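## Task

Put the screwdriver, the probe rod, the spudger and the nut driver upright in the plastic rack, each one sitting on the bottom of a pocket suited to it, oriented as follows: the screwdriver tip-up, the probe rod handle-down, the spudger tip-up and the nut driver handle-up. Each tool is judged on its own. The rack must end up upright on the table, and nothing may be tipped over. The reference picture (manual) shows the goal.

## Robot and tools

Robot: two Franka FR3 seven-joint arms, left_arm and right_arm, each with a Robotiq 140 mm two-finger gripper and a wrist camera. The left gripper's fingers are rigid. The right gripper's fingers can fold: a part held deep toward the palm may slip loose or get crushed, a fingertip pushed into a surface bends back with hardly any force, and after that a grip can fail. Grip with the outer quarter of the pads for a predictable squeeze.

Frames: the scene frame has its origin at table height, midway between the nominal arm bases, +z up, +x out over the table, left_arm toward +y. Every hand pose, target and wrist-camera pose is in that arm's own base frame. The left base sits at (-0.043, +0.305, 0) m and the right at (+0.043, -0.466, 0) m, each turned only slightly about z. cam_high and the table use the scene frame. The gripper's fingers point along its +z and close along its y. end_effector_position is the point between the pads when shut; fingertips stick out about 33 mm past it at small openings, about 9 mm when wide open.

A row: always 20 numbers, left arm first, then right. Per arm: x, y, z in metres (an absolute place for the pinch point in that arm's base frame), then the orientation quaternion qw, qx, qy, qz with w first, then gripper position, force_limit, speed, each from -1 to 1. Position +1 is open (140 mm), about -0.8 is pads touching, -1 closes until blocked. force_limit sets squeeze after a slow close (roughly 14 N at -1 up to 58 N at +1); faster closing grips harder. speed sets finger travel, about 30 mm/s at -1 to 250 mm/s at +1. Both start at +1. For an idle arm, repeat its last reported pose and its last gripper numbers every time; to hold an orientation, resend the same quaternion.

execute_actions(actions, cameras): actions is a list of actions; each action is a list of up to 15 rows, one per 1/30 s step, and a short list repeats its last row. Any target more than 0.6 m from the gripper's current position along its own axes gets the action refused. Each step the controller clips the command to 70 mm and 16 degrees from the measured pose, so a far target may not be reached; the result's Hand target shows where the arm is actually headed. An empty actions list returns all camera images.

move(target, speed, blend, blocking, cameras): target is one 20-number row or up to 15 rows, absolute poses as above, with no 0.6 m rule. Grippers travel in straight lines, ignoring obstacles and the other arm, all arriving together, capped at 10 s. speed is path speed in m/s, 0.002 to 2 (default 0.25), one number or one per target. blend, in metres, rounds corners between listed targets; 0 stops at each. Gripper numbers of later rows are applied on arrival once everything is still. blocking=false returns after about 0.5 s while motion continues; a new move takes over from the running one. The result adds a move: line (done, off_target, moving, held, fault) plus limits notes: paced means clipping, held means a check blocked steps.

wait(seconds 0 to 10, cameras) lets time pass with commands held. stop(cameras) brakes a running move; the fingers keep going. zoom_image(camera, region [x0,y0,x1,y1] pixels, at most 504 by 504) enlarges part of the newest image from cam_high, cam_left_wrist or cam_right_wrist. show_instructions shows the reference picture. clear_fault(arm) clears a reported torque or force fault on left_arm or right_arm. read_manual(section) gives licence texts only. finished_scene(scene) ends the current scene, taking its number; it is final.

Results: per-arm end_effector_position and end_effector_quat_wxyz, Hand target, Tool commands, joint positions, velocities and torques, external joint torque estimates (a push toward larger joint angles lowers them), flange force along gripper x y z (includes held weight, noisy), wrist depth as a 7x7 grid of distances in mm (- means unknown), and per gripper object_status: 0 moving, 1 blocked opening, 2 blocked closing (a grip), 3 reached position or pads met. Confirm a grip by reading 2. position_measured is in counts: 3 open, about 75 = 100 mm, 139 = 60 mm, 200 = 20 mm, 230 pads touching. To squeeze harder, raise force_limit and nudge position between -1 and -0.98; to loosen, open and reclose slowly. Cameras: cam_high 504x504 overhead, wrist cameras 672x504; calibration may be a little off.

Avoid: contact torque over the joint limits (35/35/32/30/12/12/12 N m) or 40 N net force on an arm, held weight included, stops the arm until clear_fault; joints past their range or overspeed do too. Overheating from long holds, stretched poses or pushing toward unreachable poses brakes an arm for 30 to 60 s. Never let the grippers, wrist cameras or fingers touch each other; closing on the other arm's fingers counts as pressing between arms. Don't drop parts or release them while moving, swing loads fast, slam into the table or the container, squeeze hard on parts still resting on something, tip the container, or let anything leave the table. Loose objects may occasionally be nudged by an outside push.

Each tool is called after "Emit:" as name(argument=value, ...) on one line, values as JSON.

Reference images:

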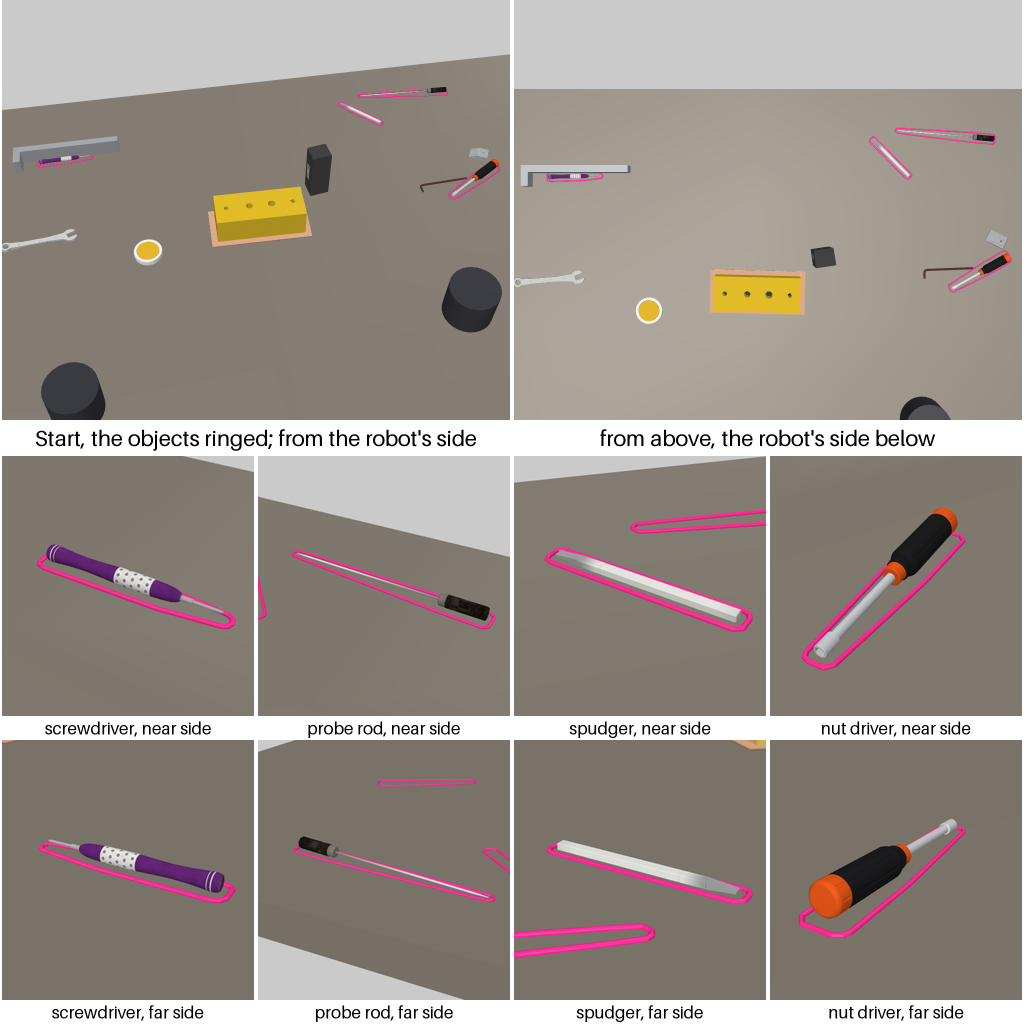

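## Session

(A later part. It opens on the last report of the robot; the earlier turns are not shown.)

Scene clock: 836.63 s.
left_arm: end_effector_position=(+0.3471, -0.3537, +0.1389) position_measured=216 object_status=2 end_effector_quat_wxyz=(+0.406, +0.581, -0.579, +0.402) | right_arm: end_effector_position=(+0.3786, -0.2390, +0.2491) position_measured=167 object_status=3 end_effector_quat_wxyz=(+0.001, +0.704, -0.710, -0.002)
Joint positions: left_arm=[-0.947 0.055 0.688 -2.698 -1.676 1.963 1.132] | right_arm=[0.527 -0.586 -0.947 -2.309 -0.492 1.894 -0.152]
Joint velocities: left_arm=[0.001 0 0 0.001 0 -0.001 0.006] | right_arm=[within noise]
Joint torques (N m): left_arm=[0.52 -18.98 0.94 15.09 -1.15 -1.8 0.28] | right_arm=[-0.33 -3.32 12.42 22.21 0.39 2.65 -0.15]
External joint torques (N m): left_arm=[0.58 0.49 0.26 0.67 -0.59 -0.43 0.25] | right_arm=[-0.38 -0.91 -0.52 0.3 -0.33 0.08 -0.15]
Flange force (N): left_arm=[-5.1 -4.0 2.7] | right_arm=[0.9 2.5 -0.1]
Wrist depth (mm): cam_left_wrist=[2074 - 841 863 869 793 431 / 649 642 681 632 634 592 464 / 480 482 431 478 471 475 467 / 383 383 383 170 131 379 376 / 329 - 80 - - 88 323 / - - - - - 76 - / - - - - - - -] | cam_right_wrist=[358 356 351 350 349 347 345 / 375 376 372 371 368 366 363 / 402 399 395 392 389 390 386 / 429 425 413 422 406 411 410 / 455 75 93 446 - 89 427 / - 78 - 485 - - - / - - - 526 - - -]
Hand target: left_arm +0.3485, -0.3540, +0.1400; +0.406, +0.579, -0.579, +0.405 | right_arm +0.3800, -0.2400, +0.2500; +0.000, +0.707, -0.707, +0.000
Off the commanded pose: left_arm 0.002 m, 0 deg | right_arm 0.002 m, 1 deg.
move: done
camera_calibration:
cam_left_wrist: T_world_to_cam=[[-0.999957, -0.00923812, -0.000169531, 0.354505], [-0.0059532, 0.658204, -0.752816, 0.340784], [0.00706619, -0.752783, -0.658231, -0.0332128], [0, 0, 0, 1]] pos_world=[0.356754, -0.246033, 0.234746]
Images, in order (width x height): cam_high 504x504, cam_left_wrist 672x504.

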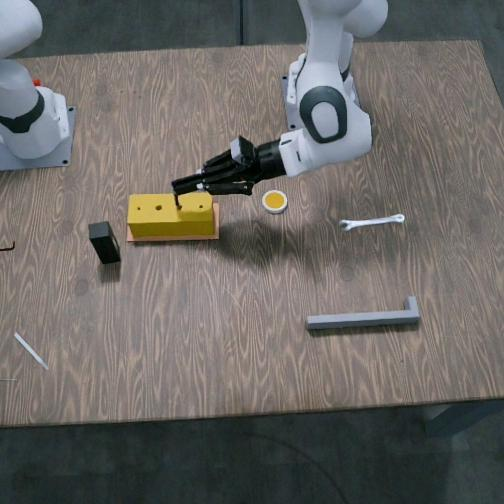

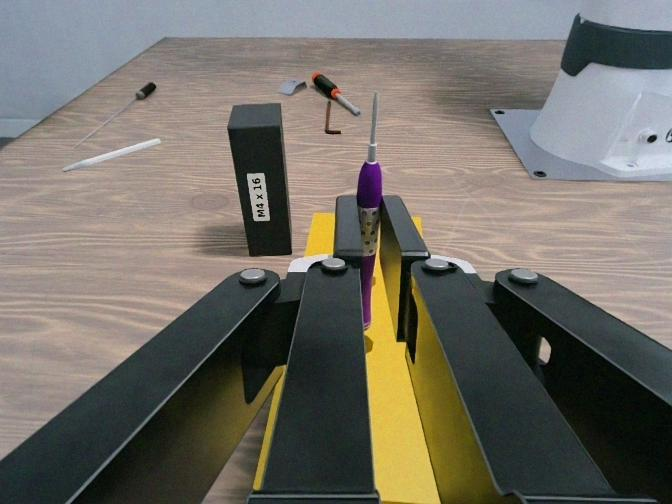

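Emit:
move(target=[[0.3455,-0.3565,0.127,0.4056,0.5793,-0.5793,0.4056,-1,-0.1,-1,0.38,-0.24,0.25,0,0.7071,-0.7071,0,-0.3,0.1,-1]], speed=0.1, cameras=["cam_high","cam_left_wrist"])

Emit:
zoom_image(camera="cam_left_wrist", region=[340, 270, 410, 390])

Emit:
zoom_image(camera="cam_high", region=[145, 170, 215, 230])

Scene clock: 857.53 s.
left_arm: end_effector_position=(+0.3457, -0.3564, +0.1282) position_measured=216 object_status=2 end_effector_quat_wxyz=(+0.407, +0.581, -0.577, +0.405) | right_arm: end_effector_position=(+0.3786, -0.2390, +0.2491) position_measured=167 object_status=3 end_effector_quat_wxyz=(+0.001, +0.704, -0.710, -0.002)
Joint positions: left_arm=[-0.947 0.103 0.68 -2.693 -1.712 1.931 1.167] | right_arm=[0.527 -0.586 -0.947 -2.309 -0.492 1.894 -0.152]
Joint velocities: left_arm=[-0.001 -0.001 0 0 0 -0.001 0.005] | right_arm=[within noise]
Joint torques (N m): left_arm=[0.37 -18.85 0.82 13.51 -0.96 -1.31 0.21] | right_arm=[-0.31 -3.34 12.37 22.24 0.39 2.64 -0.14]
External joint torques (N m): left_arm=[0.38 1.54 -0.55 -0.24 -0.42 0.1 0.18] | right_arm=[-0.46 -0.97 -0.71 0.3 -0.33 0.05 -0.14]
Flange force (N): left_arm=[-6.6 -2.9 4.7] | right_arm=[1.2 2.6 0.0]
Wrist depth (mm): cam_left_wrist=[- 953 853 889 902 818 427 / 590 630 616 608 611 568 448 / 463 461 443 455 454 455 451 / 367 367 365 170 347 363 360 / 314 - 79 - - 88 311 / - - - - - 76 - / - - - - - - -] | cam_right_wrist=[355 352 350 351 347 345 343 / 378 375 372 369 370 366 364 / 400 400 395 391 390 389 386 / 429 428 412 417 408 413 412 / 456 75 93 449 - 89 427 / - 78 - 486 - - - / - - - 518 - - -]
Hand target: left_arm +0.3455, -0.3565, +0.1270; +0.406, +0.579, -0.579, +0.405 | right_arm +0.3800, -0.2400, +0.2500; +0.000, +0.707, -0.707, +0.000
Off the commanded pose: left_arm 0.001 m, 0 deg | right_arm 0.002 m, 1 deg.
move: done
camera_calibration:
cam_left_wrist: T_world_to_cam=[[-0.999934, -0.0113481, -0.00165349, 0.35248], [-0.00617206, 0.654064, -0.756414, 0.333562], [0.00966534, -0.756354, -0.654091, -0.0450248], [0, 0, 0, 1]] pos_world=[0.35495, -0.248225, 0.223443]
Images, in order (width x height): cam_high 504x504, cam_left_wrist 672x504.

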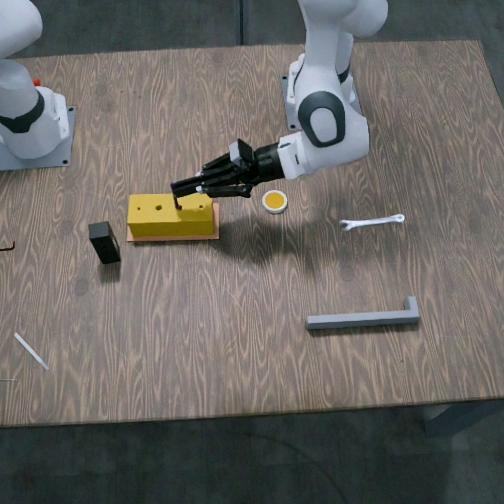

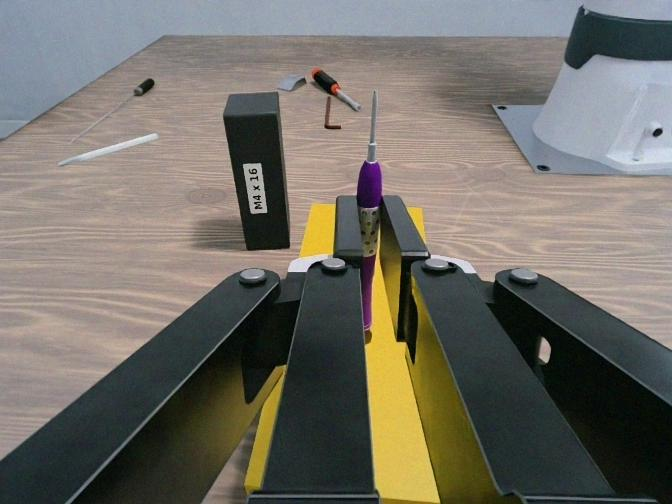

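Scaled by 4.200 from the camera's 672x504 image, which has a finer 960x720 frame.

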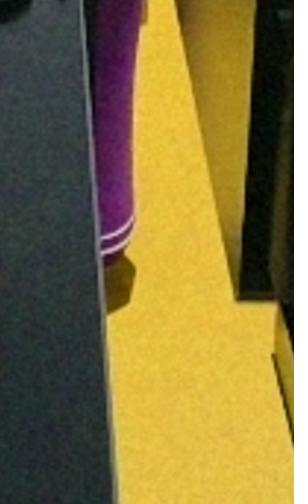

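Scaled by 7.200 from the camera's 504x504 image, which has a finer 720x720 frame.

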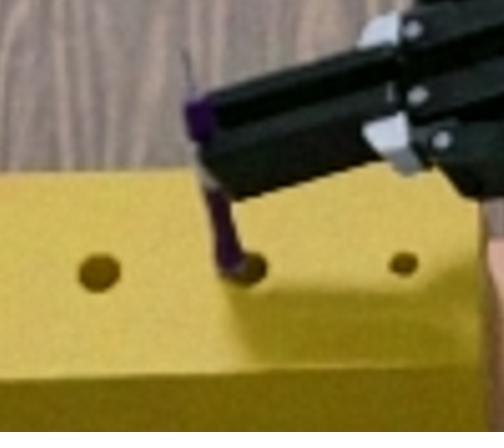

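Emit:
move(target=[[0.3455,-0.3535,0.1265,0.4056,0.5793,-0.5793,0.4056,-1,-0.1,-1,0.38,-0.24,0.25,0,0.7071,-0.7071,0,-0.3,0.1,-1],[0.3455,-0.3535,0.120,0.4056,0.5793,-0.5793,0.4056,-1,-0.1,-1,0.38,-0.24,0.25,0,0.7071,-0.7071,0,-0.3,0.1,-1]], speed=[0.05,0.02], cameras=["cam_high","cam_left_wrist"])

Emit:
zoom_image(camera="cam_left_wrist", region=[340, 270, 410, 390])

Emit:
zoom_image(camera="cam_high", region=[145, 170, 215, 230])

Scene clock: 893.47 s.
left_arm: end_effector_position=(+0.3465, -0.3572, +0.1276) position_measured=216 object_status=2 end_effector_quat_wxyz=(+0.411, +0.575, -0.576, +0.410) | right_arm: end_effector_position=(+0.3786, -0.2390, +0.2491) position_measured=167 object_status=3 end_effector_quat_wxyz=(+0.001, +0.704, -0.710, -0.002)
Joint positions: left_arm=[-0.944 0.127 0.685 -2.687 -1.721 1.897 1.184] | right_arm=[0.527 -0.586 -0.947 -2.309 -0.492 1.894 -0.152]
Joint velocities: left_arm=[-0.001 0.001 0 -0.001 0.001 -0.001 0.005] | right_arm=[within noise]
Joint torques (N m): left_arm=[0.09 -16.78 1.65 11.35 -0.29 0.2 0.31] | right_arm=[-0.27 -3.36 12.41 22.23 0.39 2.64 -0.17]
External joint torques (N m): left_arm=[0.14 4.12 -0.01 -2.23 0.28 1.68 0.28] | right_arm=[-0.23 -0.88 -0.49 0.25 -0.32 0.06 -0.17]
Flange force (N): left_arm=[-10.6 -1.3 4.7] | right_arm=[0.9 2.2 -0.1]
Wrist depth (mm): cam_left_wrist=[- 879 927 889 923 775 429 / 644 651 687 642 635 585 455 / 478 473 339 465 461 460 458 / 373 370 369 170 352 365 361 / 318 - 83 - - 88 311 / - - - - - 76 - / - - - - - - -] | cam_right_wrist=[355 355 351 350 347 345 346 / 377 375 373 370 370 366 362 / 400 400 395 391 389 389 384 / 430 427 410 417 406 412 409 / 453 75 93 451 - 89 427 / - 78 - 486 - - - / - - - 521 - - -]
Hand target: left_arm +0.3454, -0.3534, +0.1201; +0.406, +0.579, -0.579, +0.405 | right_arm +0.3800, -0.2400, +0.2500; +0.000, +0.707, -0.707, +0.000
Off the commanded pose: left_arm 0.009 m, 1 deg | right_arm 0.002 m, 1 deg.
move: off_target (left_arm)
camera_calibration:
cam_left_wrist: T_world_to_cam=[[-0.999948, -0.00838535, -0.00587626, 0.354848], [-0.000876235, 0.641861, -0.766821, 0.328803], [0.0102018, -0.766775, -0.641835, -0.051546], [0, 0, 0, 1]] pos_world=[0.355644, -0.247594, 0.221134]
Images, in order (width x height): cam_high 504x504, cam_left_wrist 672x504.

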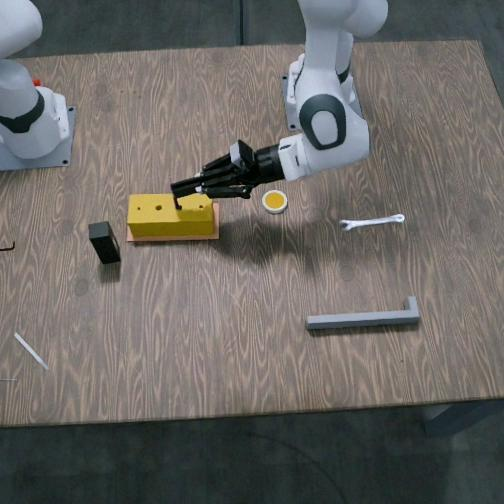

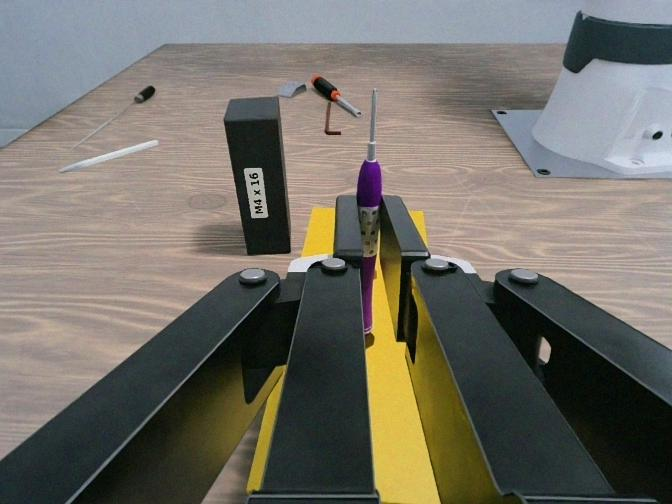

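Scaled by 4.200 from the camera's 672x504 image, which has a finer 960x720 frame.

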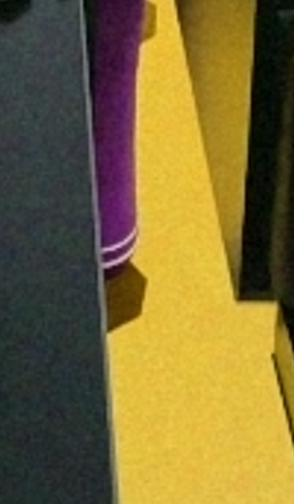

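Scaled by 7.200 from the camera's 504x504 image, which has a finer 720x720 frame.

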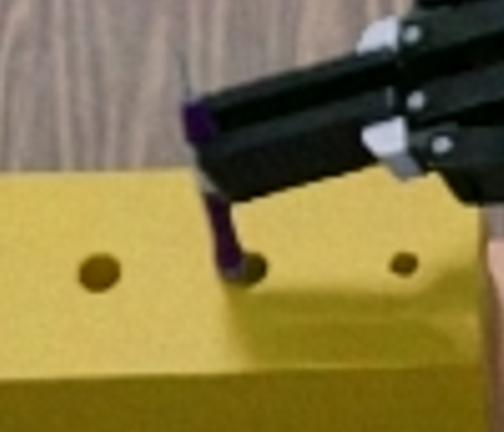

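Emit:
move(target=[[0.347,-0.3565,0.1315,0.4056,0.5793,-0.5793,0.4056,-1,-0.1,-1,0.38,-0.24,0.25,0,0.7071,-0.7071,0,-0.3,0.1,-1],[0.347,-0.3508,0.1315,0.4056,0.5793,-0.5793,0.4056,-1,-0.1,-1,0.38,-0.24,0.25,0,0.7071,-0.7071,0,-0.3,0.1,-1],[0.347,-0.3508,0.1255,0.4056,0.5793,-0.5793,0.4056,-1,-0.1,-1,0.38,-0.24,0.25,0,0.7071,-0.7071,0,-0.3,0.1,-1]], speed=[0.05,0.05,0.02], cameras=["cam_high","cam_left_wrist"])

Emit:
zoom_image(camera="cam_left_wrist", region=[340, 270, 410, 390])

Emit:
zoom_image(camera="cam_high", region=[145, 170, 215, 230])

Scene clock: 910.67 s.
left_arm: end_effector_position=(+0.3459, -0.3503, +0.1244) position_measured=216 object_status=2 end_effector_quat_wxyz=(+0.406, +0.581, -0.579, +0.403) | right_arm: end_effector_position=(+0.3786, -0.2390, +0.2491) position_measured=167 object_status=3 end_effector_quat_wxyz=(+0.001, +0.704, -0.710, -0.002)
Joint positions: left_arm=[-0.944 0.112 0.694 -2.693 -1.698 1.922 1.172] | right_arm=[0.527 -0.586 -0.947 -2.309 -0.492 1.894 -0.152]
Joint velocities: left_arm=[-0.001 0.001 0 0 -0.001 -0.004 0.003] | right_arm=[within noise]
Joint torques (N m): left_arm=[0.61 -19.63 1.56 14.13 -1.03 -1.9 0.24] | right_arm=[-0.31 -3.39 12.43 22.18 0.4 2.65 -0.15]
External joint torques (N m): left_arm=[0.65 0.66 0.08 0.6 -0.5 -0.5 0.21] | right_arm=[-0.26 -0.91 -0.47 0.16 -0.32 0.07 -0.15]
Flange force (N): left_arm=[-5.9 -4.2 2.8] | right_arm=[0.6 2.6 0.1]
Wrist depth (mm): cam_left_wrist=[- 869 844 916 909 824 434 / 572 602 659 597 598 556 465 / 449 450 433 448 442 439 441 / 360 360 359 169 131 357 352 / 298 - 79 - - 88 305 / - - - - - 76 - / - - - - - - -] | cam_right_wrist=[357 357 351 351 347 348 343 / 377 373 373 370 365 367 364 / 403 399 394 392 389 388 387 / 426 423 412 418 403 411 412 / 455 75 93 448 - 89 426 / - 78 - 483 - - - / - - - 524 - - -]
Hand target: left_arm +0.3470, -0.3508, +0.1255; +0.406, +0.579, -0.579, +0.406 | right_arm +0.3800, -0.2400, +0.2500; +0.000, +0.707, -0.707, +0.000
Off the commanded pose: left_arm 0.002 m, 0 deg | right_arm 0.002 m, 1 deg.
move: done
camera_calibration:
cam_left_wrist: T_world_to_cam=[[-0.999956, -0.00926675, -0.00151713, 0.35342], [-0.00495984, 0.658425, -0.75263, 0.327422], [0.00797335, -0.752589, -0.658442, -0.0404275], [0, 0, 0, 1]] pos_world=[0.355351, -0.242733, 0.220345]
Images, in order (width x height): cam_high 504x504, cam_left_wrist 672x504.

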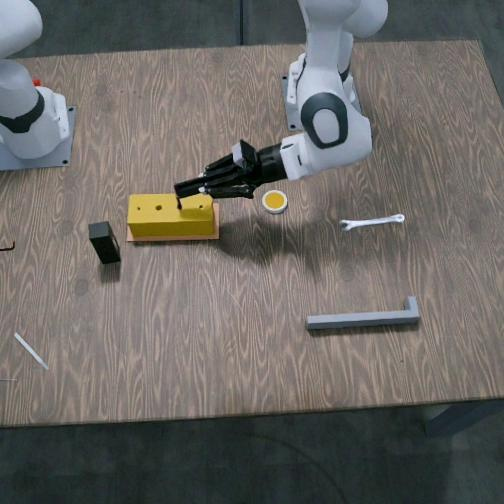

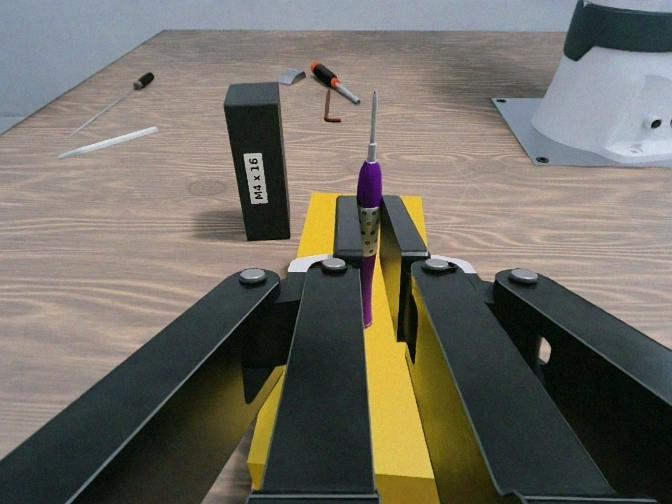

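Scaled by 4.200 from the camera's 672x504 image, which has a finer 960x720 frame.

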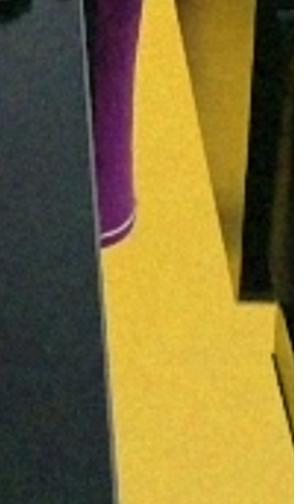

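Scaled by 7.200 from the camera's 504x504 image, which has a finer 720x720 frame.

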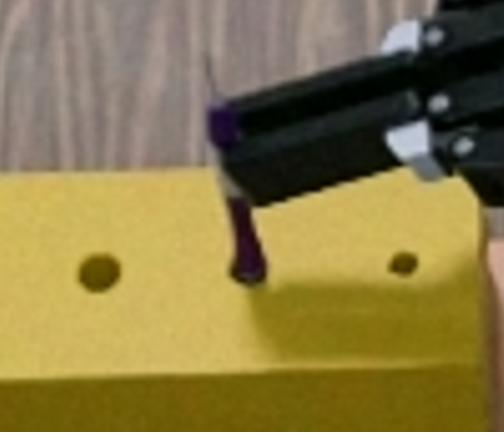

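Emit:
move(target=[[0.347,-0.3508,0.115,0.4056,0.5793,-0.5793,0.4056,-1,-0.1,-1,0.38,-0.24,0.25,0,0.7071,-0.7071,0,-0.3,0.1,-1]], speed=0.03, cameras=["cam_high"])

Emit:
zoom_image(camera="cam_high", region=[145, 170, 215, 230])

Scene clock: 923.80 s.
left_arm: end_effector_position=(+0.3458, -0.3503, +0.1140) position_measured=216 object_status=2 end_effector_quat_wxyz=(+0.406, +0.581, -0.579, +0.403) | right_arm: end_effector_position=(+0.3786, -0.2390, +0.2491) position_measured=167 object_status=3 end_effector_quat_wxyz=(+0.001, +0.704, -0.710, -0.002)
Joint positions: left_arm=[-0.943 0.159 0.691 -2.684 -1.72 1.893 1.195] | right_arm=[0.527 -0.586 -0.947 -2.309 -0.492 1.894 -0.152]
Joint velocities: left_arm=[0 0.001 -0.001 -0.001 0 -0.002 0.006] | right_arm=[within noise]
Joint torques (N m): left_arm=[0.71 -20.7 1.99 13.51 -1.09 -1.93 0.38] | right_arm=[-0.3 -3.39 12.37 22.22 0.39 2.64 -0.16]
External joint torques (N m): left_arm=[0.75 0.52 -0.13 0.44 -0.57 -0.51 0.35] | right_arm=[-0.26 -0.95 -0.5 0.29 -0.32 0.07 -0.16]
Flange force (N): left_arm=[-5.9 -3.2 2.7] | right_arm=[0.9 2.4 -0.2]
Wrist depth (mm): cam_left_wrist=[- 810 791 758 793 775 430 / 579 584 559 578 570 528 463 / 431 430 427 427 425 422 423 / 344 343 344 169 131 340 336 / 294 - 79 - - 88 290 / - - - - - 76 - / - - - - - - -] | cam_right_wrist=[358 354 353 350 350 347 345 / 377 378 372 370 369 366 366 / 404 400 397 395 392 390 386 / 427 425 412 419 403 412 412 / 453 75 93 452 - 89 427 / - 78 - 484 - - - / - - - 518 - - -]
Hand target: left_arm +0.3470, -0.3508, +0.1150; +0.406, +0.579, -0.579, +0.406 | right_arm +0.3800, -0.2400, +0.2500; +0.000, +0.707, -0.707, +0.000
Off the commanded pose: left_arm 0.002 m, 0 deg | right_arm 0.002 m, 1 deg.
move: done
Images, in order (width x height): cam_high 504x504.

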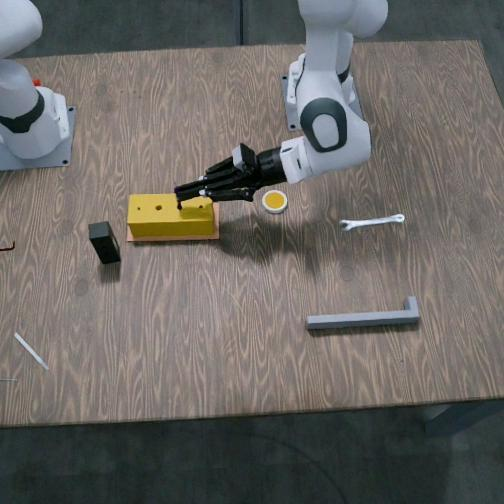

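Scaled by 7.200 from the camera's 504x504 image, which has a finer 720x720 frame.

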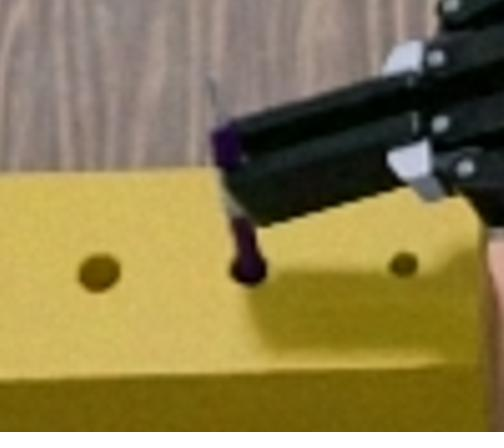

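Good, sinking freely. Continue.

Emit:
move(target=[[0.347,-0.3508,0.1,0.4056,0.5793,-0.5793,0.4056,-1,-0.1,-1,0.38,-0.24,0.25,0,0.7071,-0.7071,0,-0.3,0.1,-1],[0.347,-0.3508,0.092,0.4056,0.5793,-0.5793,0.4056,-1,-0.1,-1,0.38,-0.24,0.25,0,0.7071,-0.7071,0,-0.3,0.1,-1]], speed=[0.03,0.02], cameras=["cam_high","cam_left_wrist"])

Emit:
zoom_image(camera="cam_high", region=[145, 170, 215, 230])

Scene clock: 936.67 s.
left_arm: end_effector_position=(+0.3458, -0.3502, +0.0909) position_measured=216 object_status=2 end_effector_quat_wxyz=(+0.406, +0.582, -0.579, +0.402) | right_arm: end_effector_position=(+0.3786, -0.2390, +0.2491) position_measured=167 object_status=3 end_effector_quat_wxyz=(+0.001, +0.704, -0.710, -0.002)
Joint positions: left_arm=[-0.931 0.258 0.675 -2.662 -1.766 1.832 1.244] | right_arm=[0.527 -0.586 -0.947 -2.309 -0.492 1.894 -0.152]
Joint velocities: left_arm=[0 0.001 0 0.001 -0.001 -0.002 0.006] | right_arm=[within noise]
Joint torques (N m): left_arm=[0.91 -22.62 3.14 12.34 -1.04 -1.94 0.24] | right_arm=[-0.32 -3.35 12.36 22.21 0.39 2.66 -0.16]
External joint torques (N m): left_arm=[0.87 0.51 -0.34 0.57 -0.58 -0.49 0.21] | right_arm=[-0.38 -0.91 -0.66 0.21 -0.33 0.07 -0.16]
Flange force (N): left_arm=[-5.8 -3.3 2.8] | right_arm=[1.1 2.4 0.2]
Wrist depth (mm): cam_left_wrist=[- 708 899 765 760 778 424 / 517 515 479 507 505 498 447 / 385 384 346 163 397 376 376 / 307 307 316 168 118 304 300 / 254 - 79 - - 88 261 / - - - - - 76 - / - - - - - - -] | cam_right_wrist=[358 354 351 350 347 347 344 / 378 377 374 371 368 366 364 / 403 400 394 393 394 387 387 / 430 424 413 419 403 412 409 / 454 75 93 450 - 89 428 / - 78 - 486 - - - / - - - 523 - - -]
Hand target: left_arm +0.3470, -0.3508, +0.0920; +0.406, +0.579, -0.579, +0.406 | right_arm +0.3800, -0.2400, +0.2500; +0.000, +0.707, -0.707, +0.000
Off the commanded pose: left_arm 0.002 m, 0 deg | right_arm 0.002 m, 1 deg.
move: done
camera_calibration:
cam_left_wrist: T_world_to_cam=[[-0.999954, -0.00957537, 0.0000639957, 0.353002], [-0.006354, 0.658517, -0.752539, 0.302646], [0.00716369, -0.752505, -0.658548, -0.0620812], [0, 0, 0, 1]] pos_world=[0.355354, -0.242634, 0.186847]
Images, in order (width x height): cam_high 504x504, cam_left_wrist 672x504.

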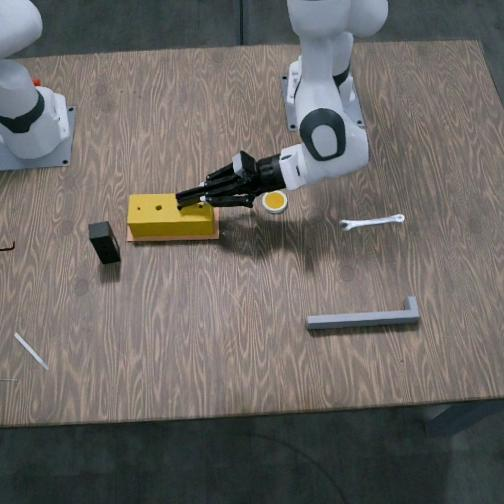

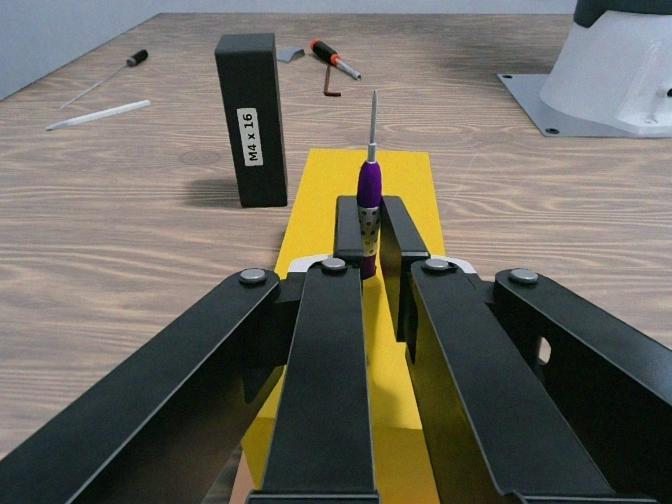

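Scaled by 7.200 from the camera's 504x504 image, which has a finer 720x720 frame.

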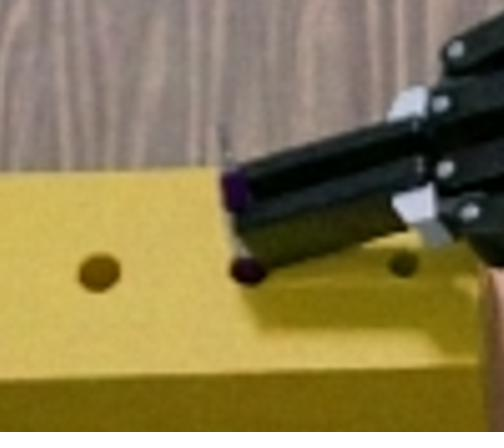

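Emit:
move(target=[[0.347,-0.3508,0.0885,0.4056,0.5793,-0.5793,0.4056,-1,-0.1,-1,0.38,-0.24,0.25,0,0.7071,-0.7071,0,-0.3,0.1,-1]], speed=0.02)

Emit:
move(target=[[0.347,-0.3508,0.0855,0.4056,0.5793,-0.5793,0.4056,-1,-0.1,-1,0.38,-0.24,0.25,0,0.7071,-0.7071,0,-0.3,0.1,-1]], speed=0.02)

Scene clock: 946.17 s.
left_arm: end_effector_position=(+0.3458, -0.3501, +0.0873) position_measured=216 object_status=2 end_effector_quat_wxyz=(+0.406, +0.582, -0.579, +0.402) | right_arm: end_effector_position=(+0.3786, -0.2390, +0.2491) position_measured=167 object_status=3 end_effector_quat_wxyz=(+0.001, +0.704, -0.710, -0.002)
Joint positions: left_arm=[-0.93 0.273 0.673 -2.659 -1.773 1.823 1.251] | right_arm=[0.527 -0.586 -0.947 -2.309 -0.492 1.894 -0.152]
Joint velocities: left_arm=[-0.002 0.001 0 0.002 -0.002 -0.004 0.006] | right_arm=[within noise]
Joint torques (N m): left_arm=[0.69 -23.14 3.37 11.88 -1.19 -1.97 0.29] | right_arm=[-0.3 -3.35 12.36 22.22 0.38 2.65 -0.15]
External joint torques (N m): left_arm=[0.71 0.18 -0.23 0.42 -0.76 -0.51 0.26] | right_arm=[-0.2 -0.79 -0.52 0.13 -0.33 0.06 -0.15]
Flange force (N): left_arm=[-4.6 -2.0 2.6] | right_arm=[0.8 2.1 0.3]
Wrist depth (mm): cam_left_wrist=[- 701 879 770 753 681 432 / 512 505 476 504 490 491 449 / 378 375 351 163 371 367 369 / 298 299 310 169 118 296 293 / 248 - 80 - - 88 253 / - - - - - 76 - / - - - - - - -] | cam_right_wrist=[358 355 351 350 346 346 343 / 378 373 372 371 370 366 364 / 403 400 397 394 394 389 384 / 427 427 411 416 404 417 413 / 453 75 93 451 - 89 427 / - 78 - 484 - - - / - - - 526 - - -]
Hand target: left_arm +0.3470, -0.3508, +0.0885; +0.406, +0.579, -0.579, +0.406 | right_arm +0.3800, -0.2400, +0.2500; +0.000, +0.707, -0.707, +0.000
Off the commanded pose: left_arm 0.002 m, 0 deg | right_arm 0.002 m, 1 deg.
move: done

Scene clock: 946.90 s.
left_arm: end_effector_position=(+0.3457, -0.3501, +0.0843) position_measured=216 object_status=2 end_effector_quat_wxyz=(+0.406, +0.582, -0.579, +0.402) | right_arm: end_effector_position=(+0.3786, -0.2390, +0.2491) position_measured=167 object_status=3 end_effector_quat_wxyz=(+0.001, +0.704, -0.710, -0.002)
Joint positions: left_arm=[-0.93 0.286 0.672 -2.656 -1.779 1.815 1.257] | right_arm=[0.527 -0.586 -0.947 -2.309 -0.492 1.894 -0.152]
Joint velocities: left_arm=[0 0.002 0.001 0.001 -0.002 -0.005 0.006] | right_arm=[within noise]
Joint torques (N m): left_arm=[0.75 -23.25 3.52 12.09 -0.97 -1.98 0.25] | right_arm=[-0.29 -3.3 12.39 22.18 0.39 2.64 -0.12]
External joint torques (N m): left_arm=[0.76 0.31 -0.26 0.74 -0.53 -0.51 0.22] | right_arm=[-0.28 -0.76 -0.58 0.11 -0.33 0.04 -0.12]
Flange force (N): left_arm=[-5.1 -3.3 2.4] | right_arm=[0.9 2.2 0.4]
Wrist depth (mm): cam_left_wrist=[- 677 812 750 732 664 425 / 505 496 306 487 488 479 448 / 373 370 353 - 328 366 364 / 294 294 294 167 118 290 289 / 254 - 79 - - 88 249 / - - - - - 76 - / - - - - - - -] | cam_right_wrist=[355 356 352 350 348 345 343 / 377 376 373 372 370 366 363 / 400 400 396 396 390 389 387 / 427 425 415 419 405 411 411 / 454 75 93 451 - 89 428 / - 78 - 485 - - - / - - - 523 - - -]
Hand target: left_arm +0.3470, -0.3508, +0.0855; +0.406, +0.579, -0.579, +0.406 | right_arm +0.3800, -0.2400, +0.2500; +0.000, +0.707, -0.707, +0.000
Off the commanded pose: left_arm 0.002 m, 0 deg | right_arm 0.002 m, 1 deg.
move: done

Emit:
move(target=[[0.347,-0.3508,0.082,0.4056,0.5793,-0.5793,0.4056,-1,-0.1,-1,0.38,-0.24,0.25,0,0.7071,-0.7071,0,-0.3,0.1,-1]], speed=0.02)

Emit:
move(target=[[0.347,-0.3508,0.0795,0.4056,0.5793,-0.5793,0.4056,-1,-0.1,-1,0.38,-0.24,0.25,0,0.7071,-0.7071,0,-0.3,0.1,-1]], speed=0.02, cameras=["cam_left_wrist"])

Scene clock: 964.93 s.
left_arm: end_effector_position=(+0.3457, -0.3501, +0.0808) position_measured=216 object_status=2 end_effector_quat_wxyz=(+0.406, +0.582, -0.579, +0.402) | right_arm: end_effector_position=(+0.3786, -0.2390, +0.2491) position_measured=167 object_status=3 end_effector_quat_wxyz=(+0.001, +0.704, -0.710, -0.002)
Joint positions: left_arm=[-0.928 0.301 0.669 -2.652 -1.785 1.806 1.263] | right_arm=[0.527 -0.586 -0.947 -2.309 -0.492 1.894 -0.152]
Joint velocities: left_arm=[-0.001 0.003 0.001 0 -0.001 -0.004 0.006] | right_arm=[within noise]
Joint torques (N m): left_arm=[0.76 -23.79 3.75 11.61 -1 -1.97 0.19] | right_arm=[-0.28 -3.37 12.36 22.19 0.39 2.65 -0.13]
External joint torques (N m): left_arm=[0.83 0.2 -0.17 0.36 -0.57 -0.47 0.16] | right_arm=[-0.33 -0.96 -0.58 0.31 -0.33 0.08 -0.13]
Flange force (N): left_arm=[-4.3 -2.0 1.8] | right_arm=[1.0 2.4 0.0]
Wrist depth (mm): cam_left_wrist=[- 670 611 723 714 716 427 / 488 488 424 484 480 480 444 / 364 364 347 162 324 358 357 / 290 287 286 169 113 287 285 / 248 - 79 - - 88 244 / - - - - - 76 - / - - - - - - -] | cam_right_wrist=[358 354 352 351 350 346 346 / 379 376 370 371 367 366 364 / 403 400 398 392 392 386 387 / 429 423 413 417 406 412 409 / 453 75 93 449 - 89 424 / - 78 - 486 - - - / - - - 524 - - -]
Hand target: left_arm +0.3470, -0.3508, +0.0820; +0.406, +0.579, -0.579, +0.406 | right_arm +0.3800, -0.2400, +0.2500; +0.000, +0.707, -0.707, +0.000
Off the commanded pose: left_arm 0.002 m, 0 deg | right_arm 0.002 m, 1 deg.
move: done

Scene clock: 965.63 s.
left_arm: end_effector_position=(+0.3458, -0.3502, +0.0785) position_measured=216 object_status=2 end_effector_quat_wxyz=(+0.406, +0.581, -0.579, +0.402) | right_arm: end_effector_position=(+0.3786, -0.2390, +0.2491) position_measured=167 object_status=3 end_effector_quat_wxyz=(+0.001, +0.704, -0.710, -0.002)
Joint positions: left_arm=[-0.928 0.312 0.668 -2.649 -1.79 1.799 1.268] | right_arm=[0.527 -0.586 -0.947 -2.309 -0.492 1.894 -0.152]
Joint velocities: left_arm=[0.001 0.002 0.002 0.001 -0.002 -0.005 0.004] | right_arm=[within noise]
Joint torques (N m): left_arm=[0.81 -24.31 3.85 11.38 -0.97 -1.96 0.25] | right_arm=[-0.39 -3.29 12.42 22.11 0.38 2.64 -0.1]
External joint torques (N m): left_arm=[0.79 -0.25 -0.27 0.33 -0.54 -0.48 0.22] | right_arm=[-0.34 -0.8 -0.49 0.08 -0.33 0.06 -0.1]
Flange force (N): left_arm=[-2.6 -1.0 1.2] | right_arm=[0.5 2.7 0.3]
Wrist depth (mm): cam_left_wrist=[2686 739 927 732 719 719 426 / 482 485 421 478 473 473 442 / 359 359 339 206 359 355 350 / 286 285 284 170 113 282 280 / 247 - 80 - - 88 242 / - - - - - 76 - / - - - - - - -] | cam_right_wrist=[354 353 353 350 348 344 345 / 376 375 373 369 367 364 364 / 402 398 394 392 391 390 387 / 428 427 412 417 405 414 412 / 455 75 93 451 - 89 427 / - 78 - 484 - - - / - - - 522 - - -]
Hand target: left_arm +0.3470, -0.3508, +0.0795; +0.406, +0.579, -0.579, +0.406 | right_arm +0.3800, -0.2400, +0.2500; +0.000, +0.707, -0.707, +0.000
Off the commanded pose: left_arm 0.002 m, 0 deg | right_arm 0.002 m, 1 deg.
move: done
camera_calibration:
cam_left_wrist: T_world_to_cam=[[-0.999955, -0.00946555, -0.000369464, 0.353106], [-0.0059555, 0.658521, -0.752539, 0.293032], [0.00736649, -0.752503, -0.658548, -0.0703096], [0, 0, 0, 1]] pos_world=[0.355353, -0.242534, 0.174346]
Images, in order (width x height): cam_left_wrist 672x504.

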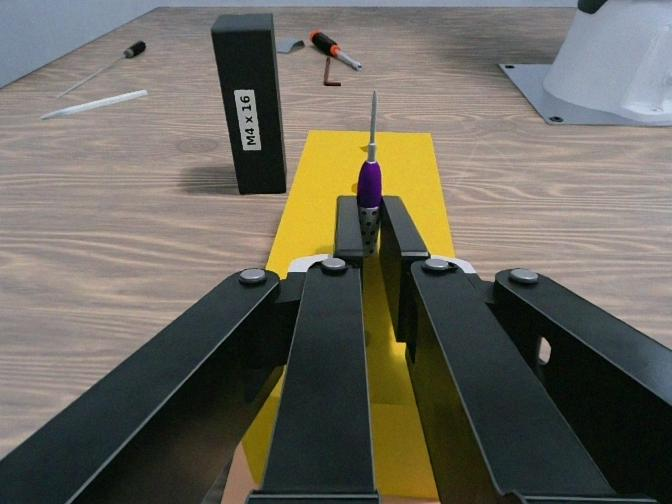

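Emit:
move(target=[[0.347,-0.3508,0.0775,0.4056,0.5793,-0.5793,0.4056,-1,-0.1,-1,0.38,-0.24,0.25,0,0.7071,-0.7071,0,-0.3,0.1,-1]], speed=0.02, cameras=["cam_high"])

Emit:
zoom_image(camera="cam_high", region=[145, 160, 215, 220])

Scene clock: 982.37 s.
left_arm: end_effector_position=(+0.3462, -0.3511, +0.0783) position_measured=216 object_status=2 end_effector_quat_wxyz=(+0.407, +0.580, -0.578, +0.404) | right_arm: end_effector_position=(+0.3786, -0.2390, +0.2491) position_measured=167 object_status=3 end_effector_quat_wxyz=(+0.001, +0.704, -0.710, -0.002)
Joint positions: left_arm=[-0.927 0.319 0.668 -2.647 -1.795 1.79 1.272] | right_arm=[0.527 -0.586 -0.947 -2.309 -0.492 1.894 -0.152]
Joint velocities: left_arm=[-0.001 0.003 -0.001 -0.001 -0.003 -0.003 0.002] | right_arm=[within noise]
Joint torques (N m): left_arm=[0.25 -22.74 4.04 11.16 -1 -1.48 0.14] | right_arm=[-0.28 -3.35 12.4 22.15 0.38 2.64 -0.12]
External joint torques (N m): left_arm=[0.29 1.52 -0.14 0.16 -0.57 0.03 0.11] | right_arm=[-0.28 -0.92 -0.52 0.22 -0.34 0.07 -0.12]
Flange force (N): left_arm=[-7.1 -3.1 4.1] | right_arm=[0.7 2.5 0.0]
Wrist depth (mm): cam_left_wrist=[- 687 1818 736 734 725 431 / 493 483 302 482 479 476 440 / 361 361 342 163 359 354 354 / 287 288 284 173 113 282 280 / 247 - 79 - - 88 241 / - - - - - 76 - / - - - - - - -] | cam_right_wrist=[357 354 352 348 346 346 343 / 377 375 375 369 367 367 364 / 401 398 395 394 389 389 388 / 427 425 413 416 405 415 415 / 454 75 93 449 - 89 427 / - 78 - 483 - - - / - - - 521 - - -]
Hand target: left_arm +0.3470, -0.3508, +0.0775; +0.406, +0.579, -0.579, +0.406 | right_arm +0.3800, -0.2400, +0.2500; +0.000, +0.707, -0.707, +0.000
Off the commanded pose: left_arm 0.001 m, 0 deg | right_arm 0.002 m, 1 deg.
move: done
Images, in order (width x height): cam_high 504x504.

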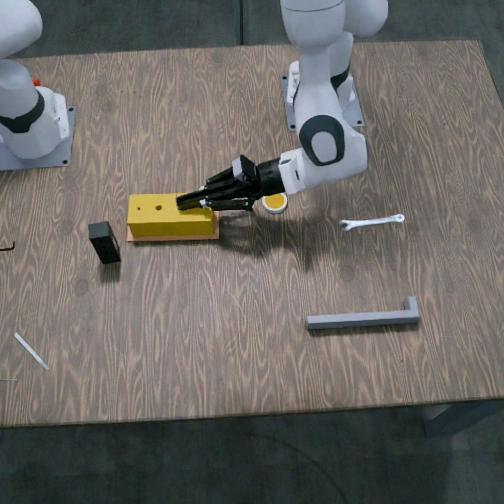

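Scaled by 7.200 from the camera's 504x504 image, which has a finer 720x720 frame.

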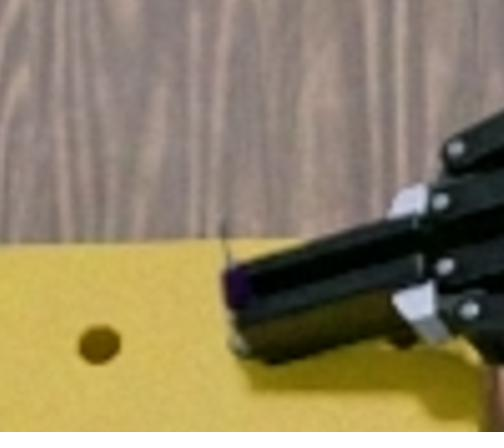

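Emit:
move(target=[[0.3462,-0.3508,0.0792,0.4056,0.5793,-0.5793,0.4056,-0.5,0.1,-1,0.38,-0.24,0.25,0,0.7071,-0.7071,0,-0.3,0.1,-1],[0.3462,-0.30,0.11,0.4056,0.5793,-0.5793,0.4056,-0.5,0.1,-1,0.38,-0.24,0.25,0,0.7071,-0.7071,0,-0.3,0.1,-1]], speed=[0.03,0.08], cameras=["cam_high","cam_left_wrist"])

Emit:
zoom_image(camera="cam_high", region=[145, 170, 215, 230])

Scene clock: 997.80 s.
left_arm: end_effector_position=(+0.3469, -0.3005, +0.1104) position_measured=192 object_status=3 end_effector_quat_wxyz=(+0.405, +0.577, -0.580, +0.408) | right_arm: end_effector_position=(+0.3786, -0.2390, +0.2491) position_measured=167 object_status=3 end_effector_quat_wxyz=(+0.001, +0.704, -0.710, -0.002)
Joint positions: left_arm=[-0.889 0.178 0.791 -2.701 -1.6 1.813 1.241] | right_arm=[0.527 -0.586 -0.947 -2.309 -0.492 1.894 -0.152]
Joint velocities: left_arm=[0 0 -0.001 -0.002 0.001 0.001 -0.007] | right_arm=[within noise]
Joint torques (N m): left_arm=[0.49 -20.65 3.16 12.07 -0.12 -1.49 -0.1] | right_arm=[-0.3 -3.32 12.35 22.2 0.39 2.66 -0.11]
External joint torques (N m): left_arm=[0.45 -0.96 0.48 -0.28 0.38 -0.03 -0.13] | right_arm=[-0.21 -0.77 -0.52 0.15 -0.32 0.07 -0.11]
Flange force (N): left_arm=[5.1 3.0 -4.5] | right_arm=[0.8 2.0 0.3]
Wrist depth (mm): cam_left_wrist=[- 801 863 863 841 758 467 / 562 585 539 564 560 525 493 / 435 429 405 - 414 408 410 / 341 341 351 - 131 343 325 / 294 - 94 - - 73 280 / - - - - - - 77 / - - - 207 - - -] | cam_right_wrist=[356 355 354 350 348 348 343 / 378 377 375 370 371 364 361 / 406 397 398 392 391 387 384 / 427 421 413 416 405 412 409 / 453 75 93 447 - 89 428 / - 78 - 481 - - - / - - - 523 - - -]
Hand target: left_arm +0.3462, -0.3000, +0.1100; +0.406, +0.579, -0.579, +0.406 | right_arm +0.3800, -0.2400, +0.2500; +0.000, +0.707, -0.707, +0.000
Off the commanded pose: left_arm 0.001 m, 0 deg | right_arm 0.002 m, 1 deg.
move: done
camera_calibration:
cam_left_wrist: T_world_to_cam=[[-0.999874, -0.00839541, -0.0134462, 0.356438], [0.00468862, 0.653657, -0.756776, 0.279738], [0.0151426, -0.756744, -0.653536, -0.0164665], [0, 0, 0, 1]] pos_world=[0.355331, -0.192321, 0.20573]
Images, in order (width x height): cam_high 504x504, cam_left_wrist 672x504.

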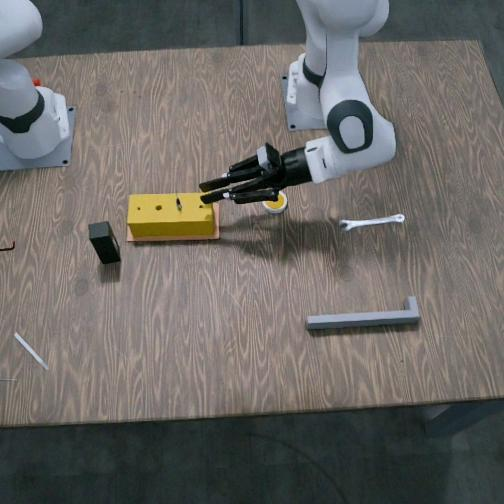

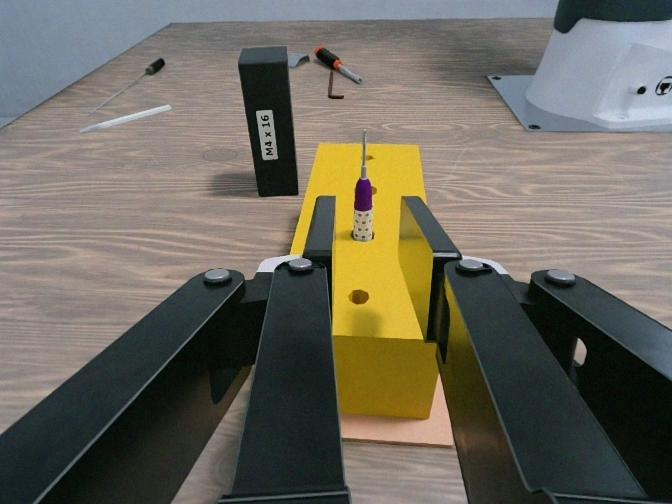

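Scaled by 7.200 from the camera's 504x504 image, which has a finer 720x720 frame.

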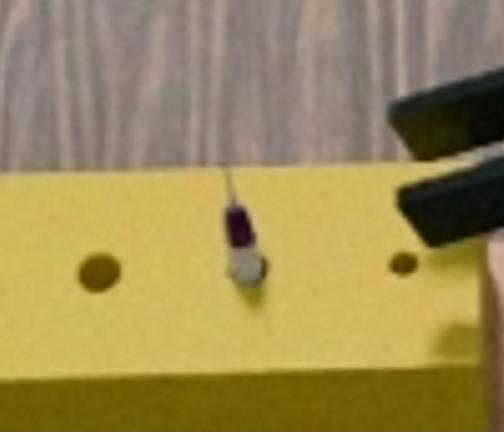

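Emit:
move(target=[[0.36,-0.2,0.22,0.4056,0.5793,-0.5793,0.4056,-0.5,0.1,-1,0.48,-0.18,0.25,0,0,-1,0,-0.45,0.1,0],[0.45,0.03,0.36,0,0.7071,-0.7071,0,-0.5,0.1,-1,0.59,-0.13,0.14,-0.1249,-0.6841,-0.7084,0.1206,-0.45,0.1,0]], speed=0.35, blend=[0.03,0], cameras=["cam_high","cam_right_wrist"])

Scene clock: 1144.27 s.
left_arm: end_effector_position=(+0.4503, +0.0290, +0.3600) position_measured=192 object_status=3 end_effector_quat_wxyz=(+0.000, +0.705, -0.709, +0.002) | right_arm: end_effector_position=(+0.5896, -0.1306, +0.1407) position_measured=186 object_status=3 end_effector_quat_wxyz=(+0.124, +0.680, +0.712, -0.122)
Joint positions: left_arm=[-0.077 -0.349 0.12 -2.077 0.039 1.732 0.036] | right_arm=[0.891 0.408 -1.032 -2.043 0.001 2.306 3.001]
Joint velocities: left_arm=[within noise] | right_arm=[0 0.001 0 0 0.001 0.003 0.004]
Joint torques (N m): left_arm=[0.92 -18.64 -2.04 24.77 1 2.48 -0.21] | right_arm=[-0.46 -27.65 -10.17 21.16 1.07 2.52 0.33]
External joint torques (N m): left_arm=[0.97 1.15 -0.39 0.18 0.27 -0.09 -0.21] | right_arm=[-0.36 -0.04 0.84 -0.42 0.46 0.06 0.34]
Flange force (N): left_arm=[-0.1 -3.7 -0.8] | right_arm=[0.6 2.2 2.6]
Wrist depth (mm): cam_left_wrist=[463 449 452 451 443 446 441 / 482 476 475 475 477 469 465 / 515 508 508 498 496 490 491 / 558 535 531 524 131 522 521 / 1459 - 94 558 - 73 543 / - - - 602 - - 77 / - - - - - - -] | cam_right_wrist=[228 228 229 230 230 232 973 / 254 254 255 255 258 260 1102 / 280 289 289 289 290 310 1236 / 327 331 321 324 316 1462 1443 / 373 - 93 393 - 89 1680 / - - - 480 - - - / - - - - - - -]
Hand target: left_arm +0.4500, +0.0300, +0.3600; +0.000, +0.707, -0.707, +0.000 | right_arm +0.5900, -0.1300, +0.1400; +0.125, +0.684, +0.708, -0.121
Off the commanded pose: left_arm 0.001 m, 0 deg | right_arm 0.001 m, 1 deg.
joint sent to its limit (right arm) — joint 7 (wrist roll), upper limit. The joint targets still meet the commanded pose.
move: done; limits=paced
camera_calibration:
cam_right_wrist: T_world_to_cam=[[0.997549, 0.0698604, -0.00399461, -0.57241], [0.0559638, -0.762244, 0.644866, -0.21765], [0.0420057, -0.643509, -0.764285, 0.142679], [0, 0, 0, 1]] pos_world=[0.577195, -0.034098, 0.247116]
Images, in order (width x height): cam_high 504x504, cam_right_wrist 672x504.

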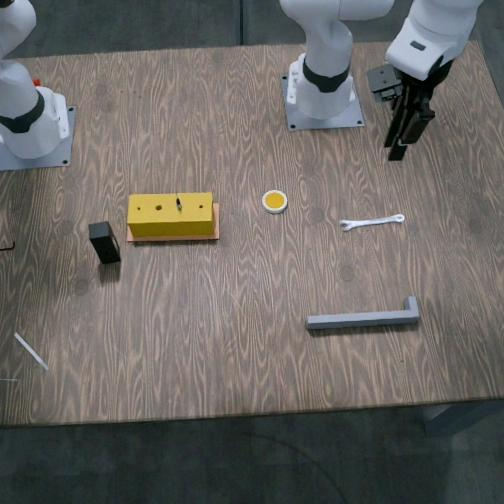

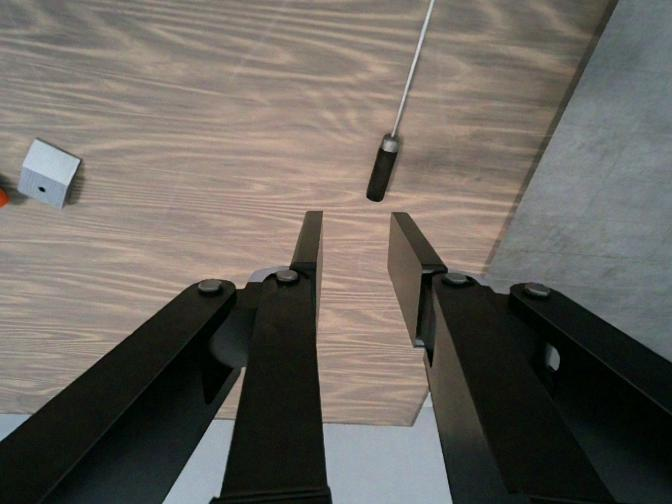

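Emit:
move(target=[0.45,0.03,0.36,0,0.7071,-0.7071,0,-0.5,0.1,-1,0.6255,-0.111,0.055,-0.1249,-0.6841,-0.7084,0.1206,-0.45,0.1,0], speed=0.15, cameras=["cam_right_wrist"])

Emit:
zoom_image(camera="cam_right_wrist", region=[300, 130, 440, 300])

Scene clock: 1172.43 s.
left_arm: end_effector_position=(+0.4503, +0.0290, +0.3600) position_measured=192 object_status=3 end_effector_quat_wxyz=(+0.000, +0.705, -0.709, +0.002) | right_arm: end_effector_position=(+0.6235, -0.1113, +0.0542) position_measured=186 object_status=3 end_effector_quat_wxyz=(+0.124, +0.686, +0.707, -0.123)
Joint positions: left_arm=[-0.077 -0.349 0.12 -2.077 0.039 1.732 0.035] | right_arm=[0.723 0.635 -0.832 -1.942 0.154 2.404 2.998]
Joint velocities: left_arm=[within noise] | right_arm=[-0.001 0 0.004 -0.001 0 0.003 -0.001]
Joint torques (N m): left_arm=[0.88 -18.7 -2.03 24.78 1 2.49 -0.23] | right_arm=[-1.17 -38.89 -13.32 19.68 0.73 2.59 -0.06]
External joint torques (N m): left_arm=[0.88 1.01 -0.46 0.29 0.28 -0.07 -0.23] | right_arm=[-1.05 -1.46 1.02 0.41 0.05 0.13 -0.05]
Flange force (N): left_arm=[0.1 -3.6 -1.1] | right_arm=[-1.7 1.9 0.8]
Wrist depth (mm): cam_left_wrist=[459 459 454 448 444 446 442 / 480 480 476 475 472 472 470 / 511 509 503 497 494 493 493 / 548 531 530 523 131 524 520 / 1506 - 94 559 - 73 545 / - - - 597 - - 77 / - - - - - - -] | cam_right_wrist=[154 151 151 152 153 154 154 / 167 168 169 169 170 171 986 / 189 189 190 192 192 194 1126 / 216 217 212 208 210 237 1327 / 247 74 93 260 - 89 1514 / - - - 316 - - - / - - - 405 - - -]
Hand target: left_arm +0.4500, +0.0300, +0.3600; +0.000, +0.707, -0.707, +0.000 | right_arm +0.6255, -0.1110, +0.0550; +0.125, +0.684, +0.708, -0.121
Off the commanded pose: left_arm 0.001 m, 0 deg | right_arm 0.002 m, 0 deg.
move: done
camera_calibration:
cam_right_wrist: T_world_to_cam=[[0.998466, 0.0553264, -0.00198612, -0.610247], [0.0435248, -0.762303, 0.645755, -0.141449], [0.0342133, -0.644851, -0.763542, 0.0921863], [0, 0, 0, 1]] pos_world=[0.612314, -0.0146178, 0.160517]
Images, in order (width x height): cam_right_wrist 672x504.

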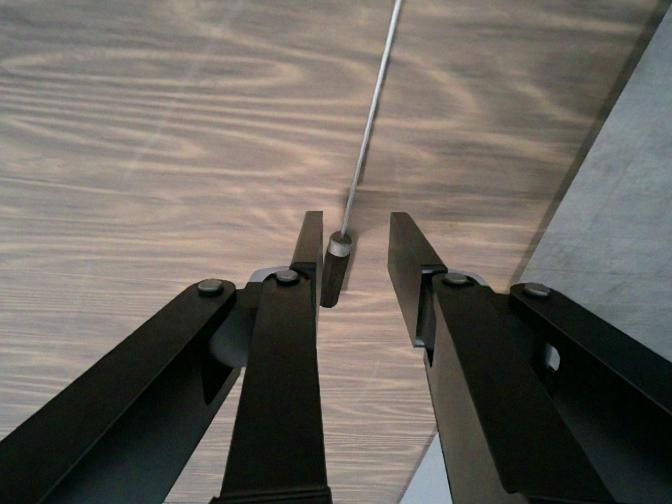

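Scaled by 2.965 from the camera's 672x504 image, which has a finer 960x720 frame.

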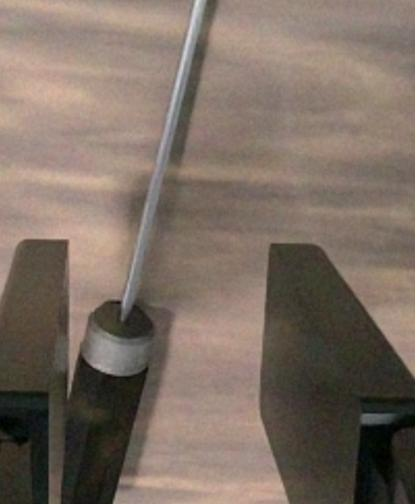

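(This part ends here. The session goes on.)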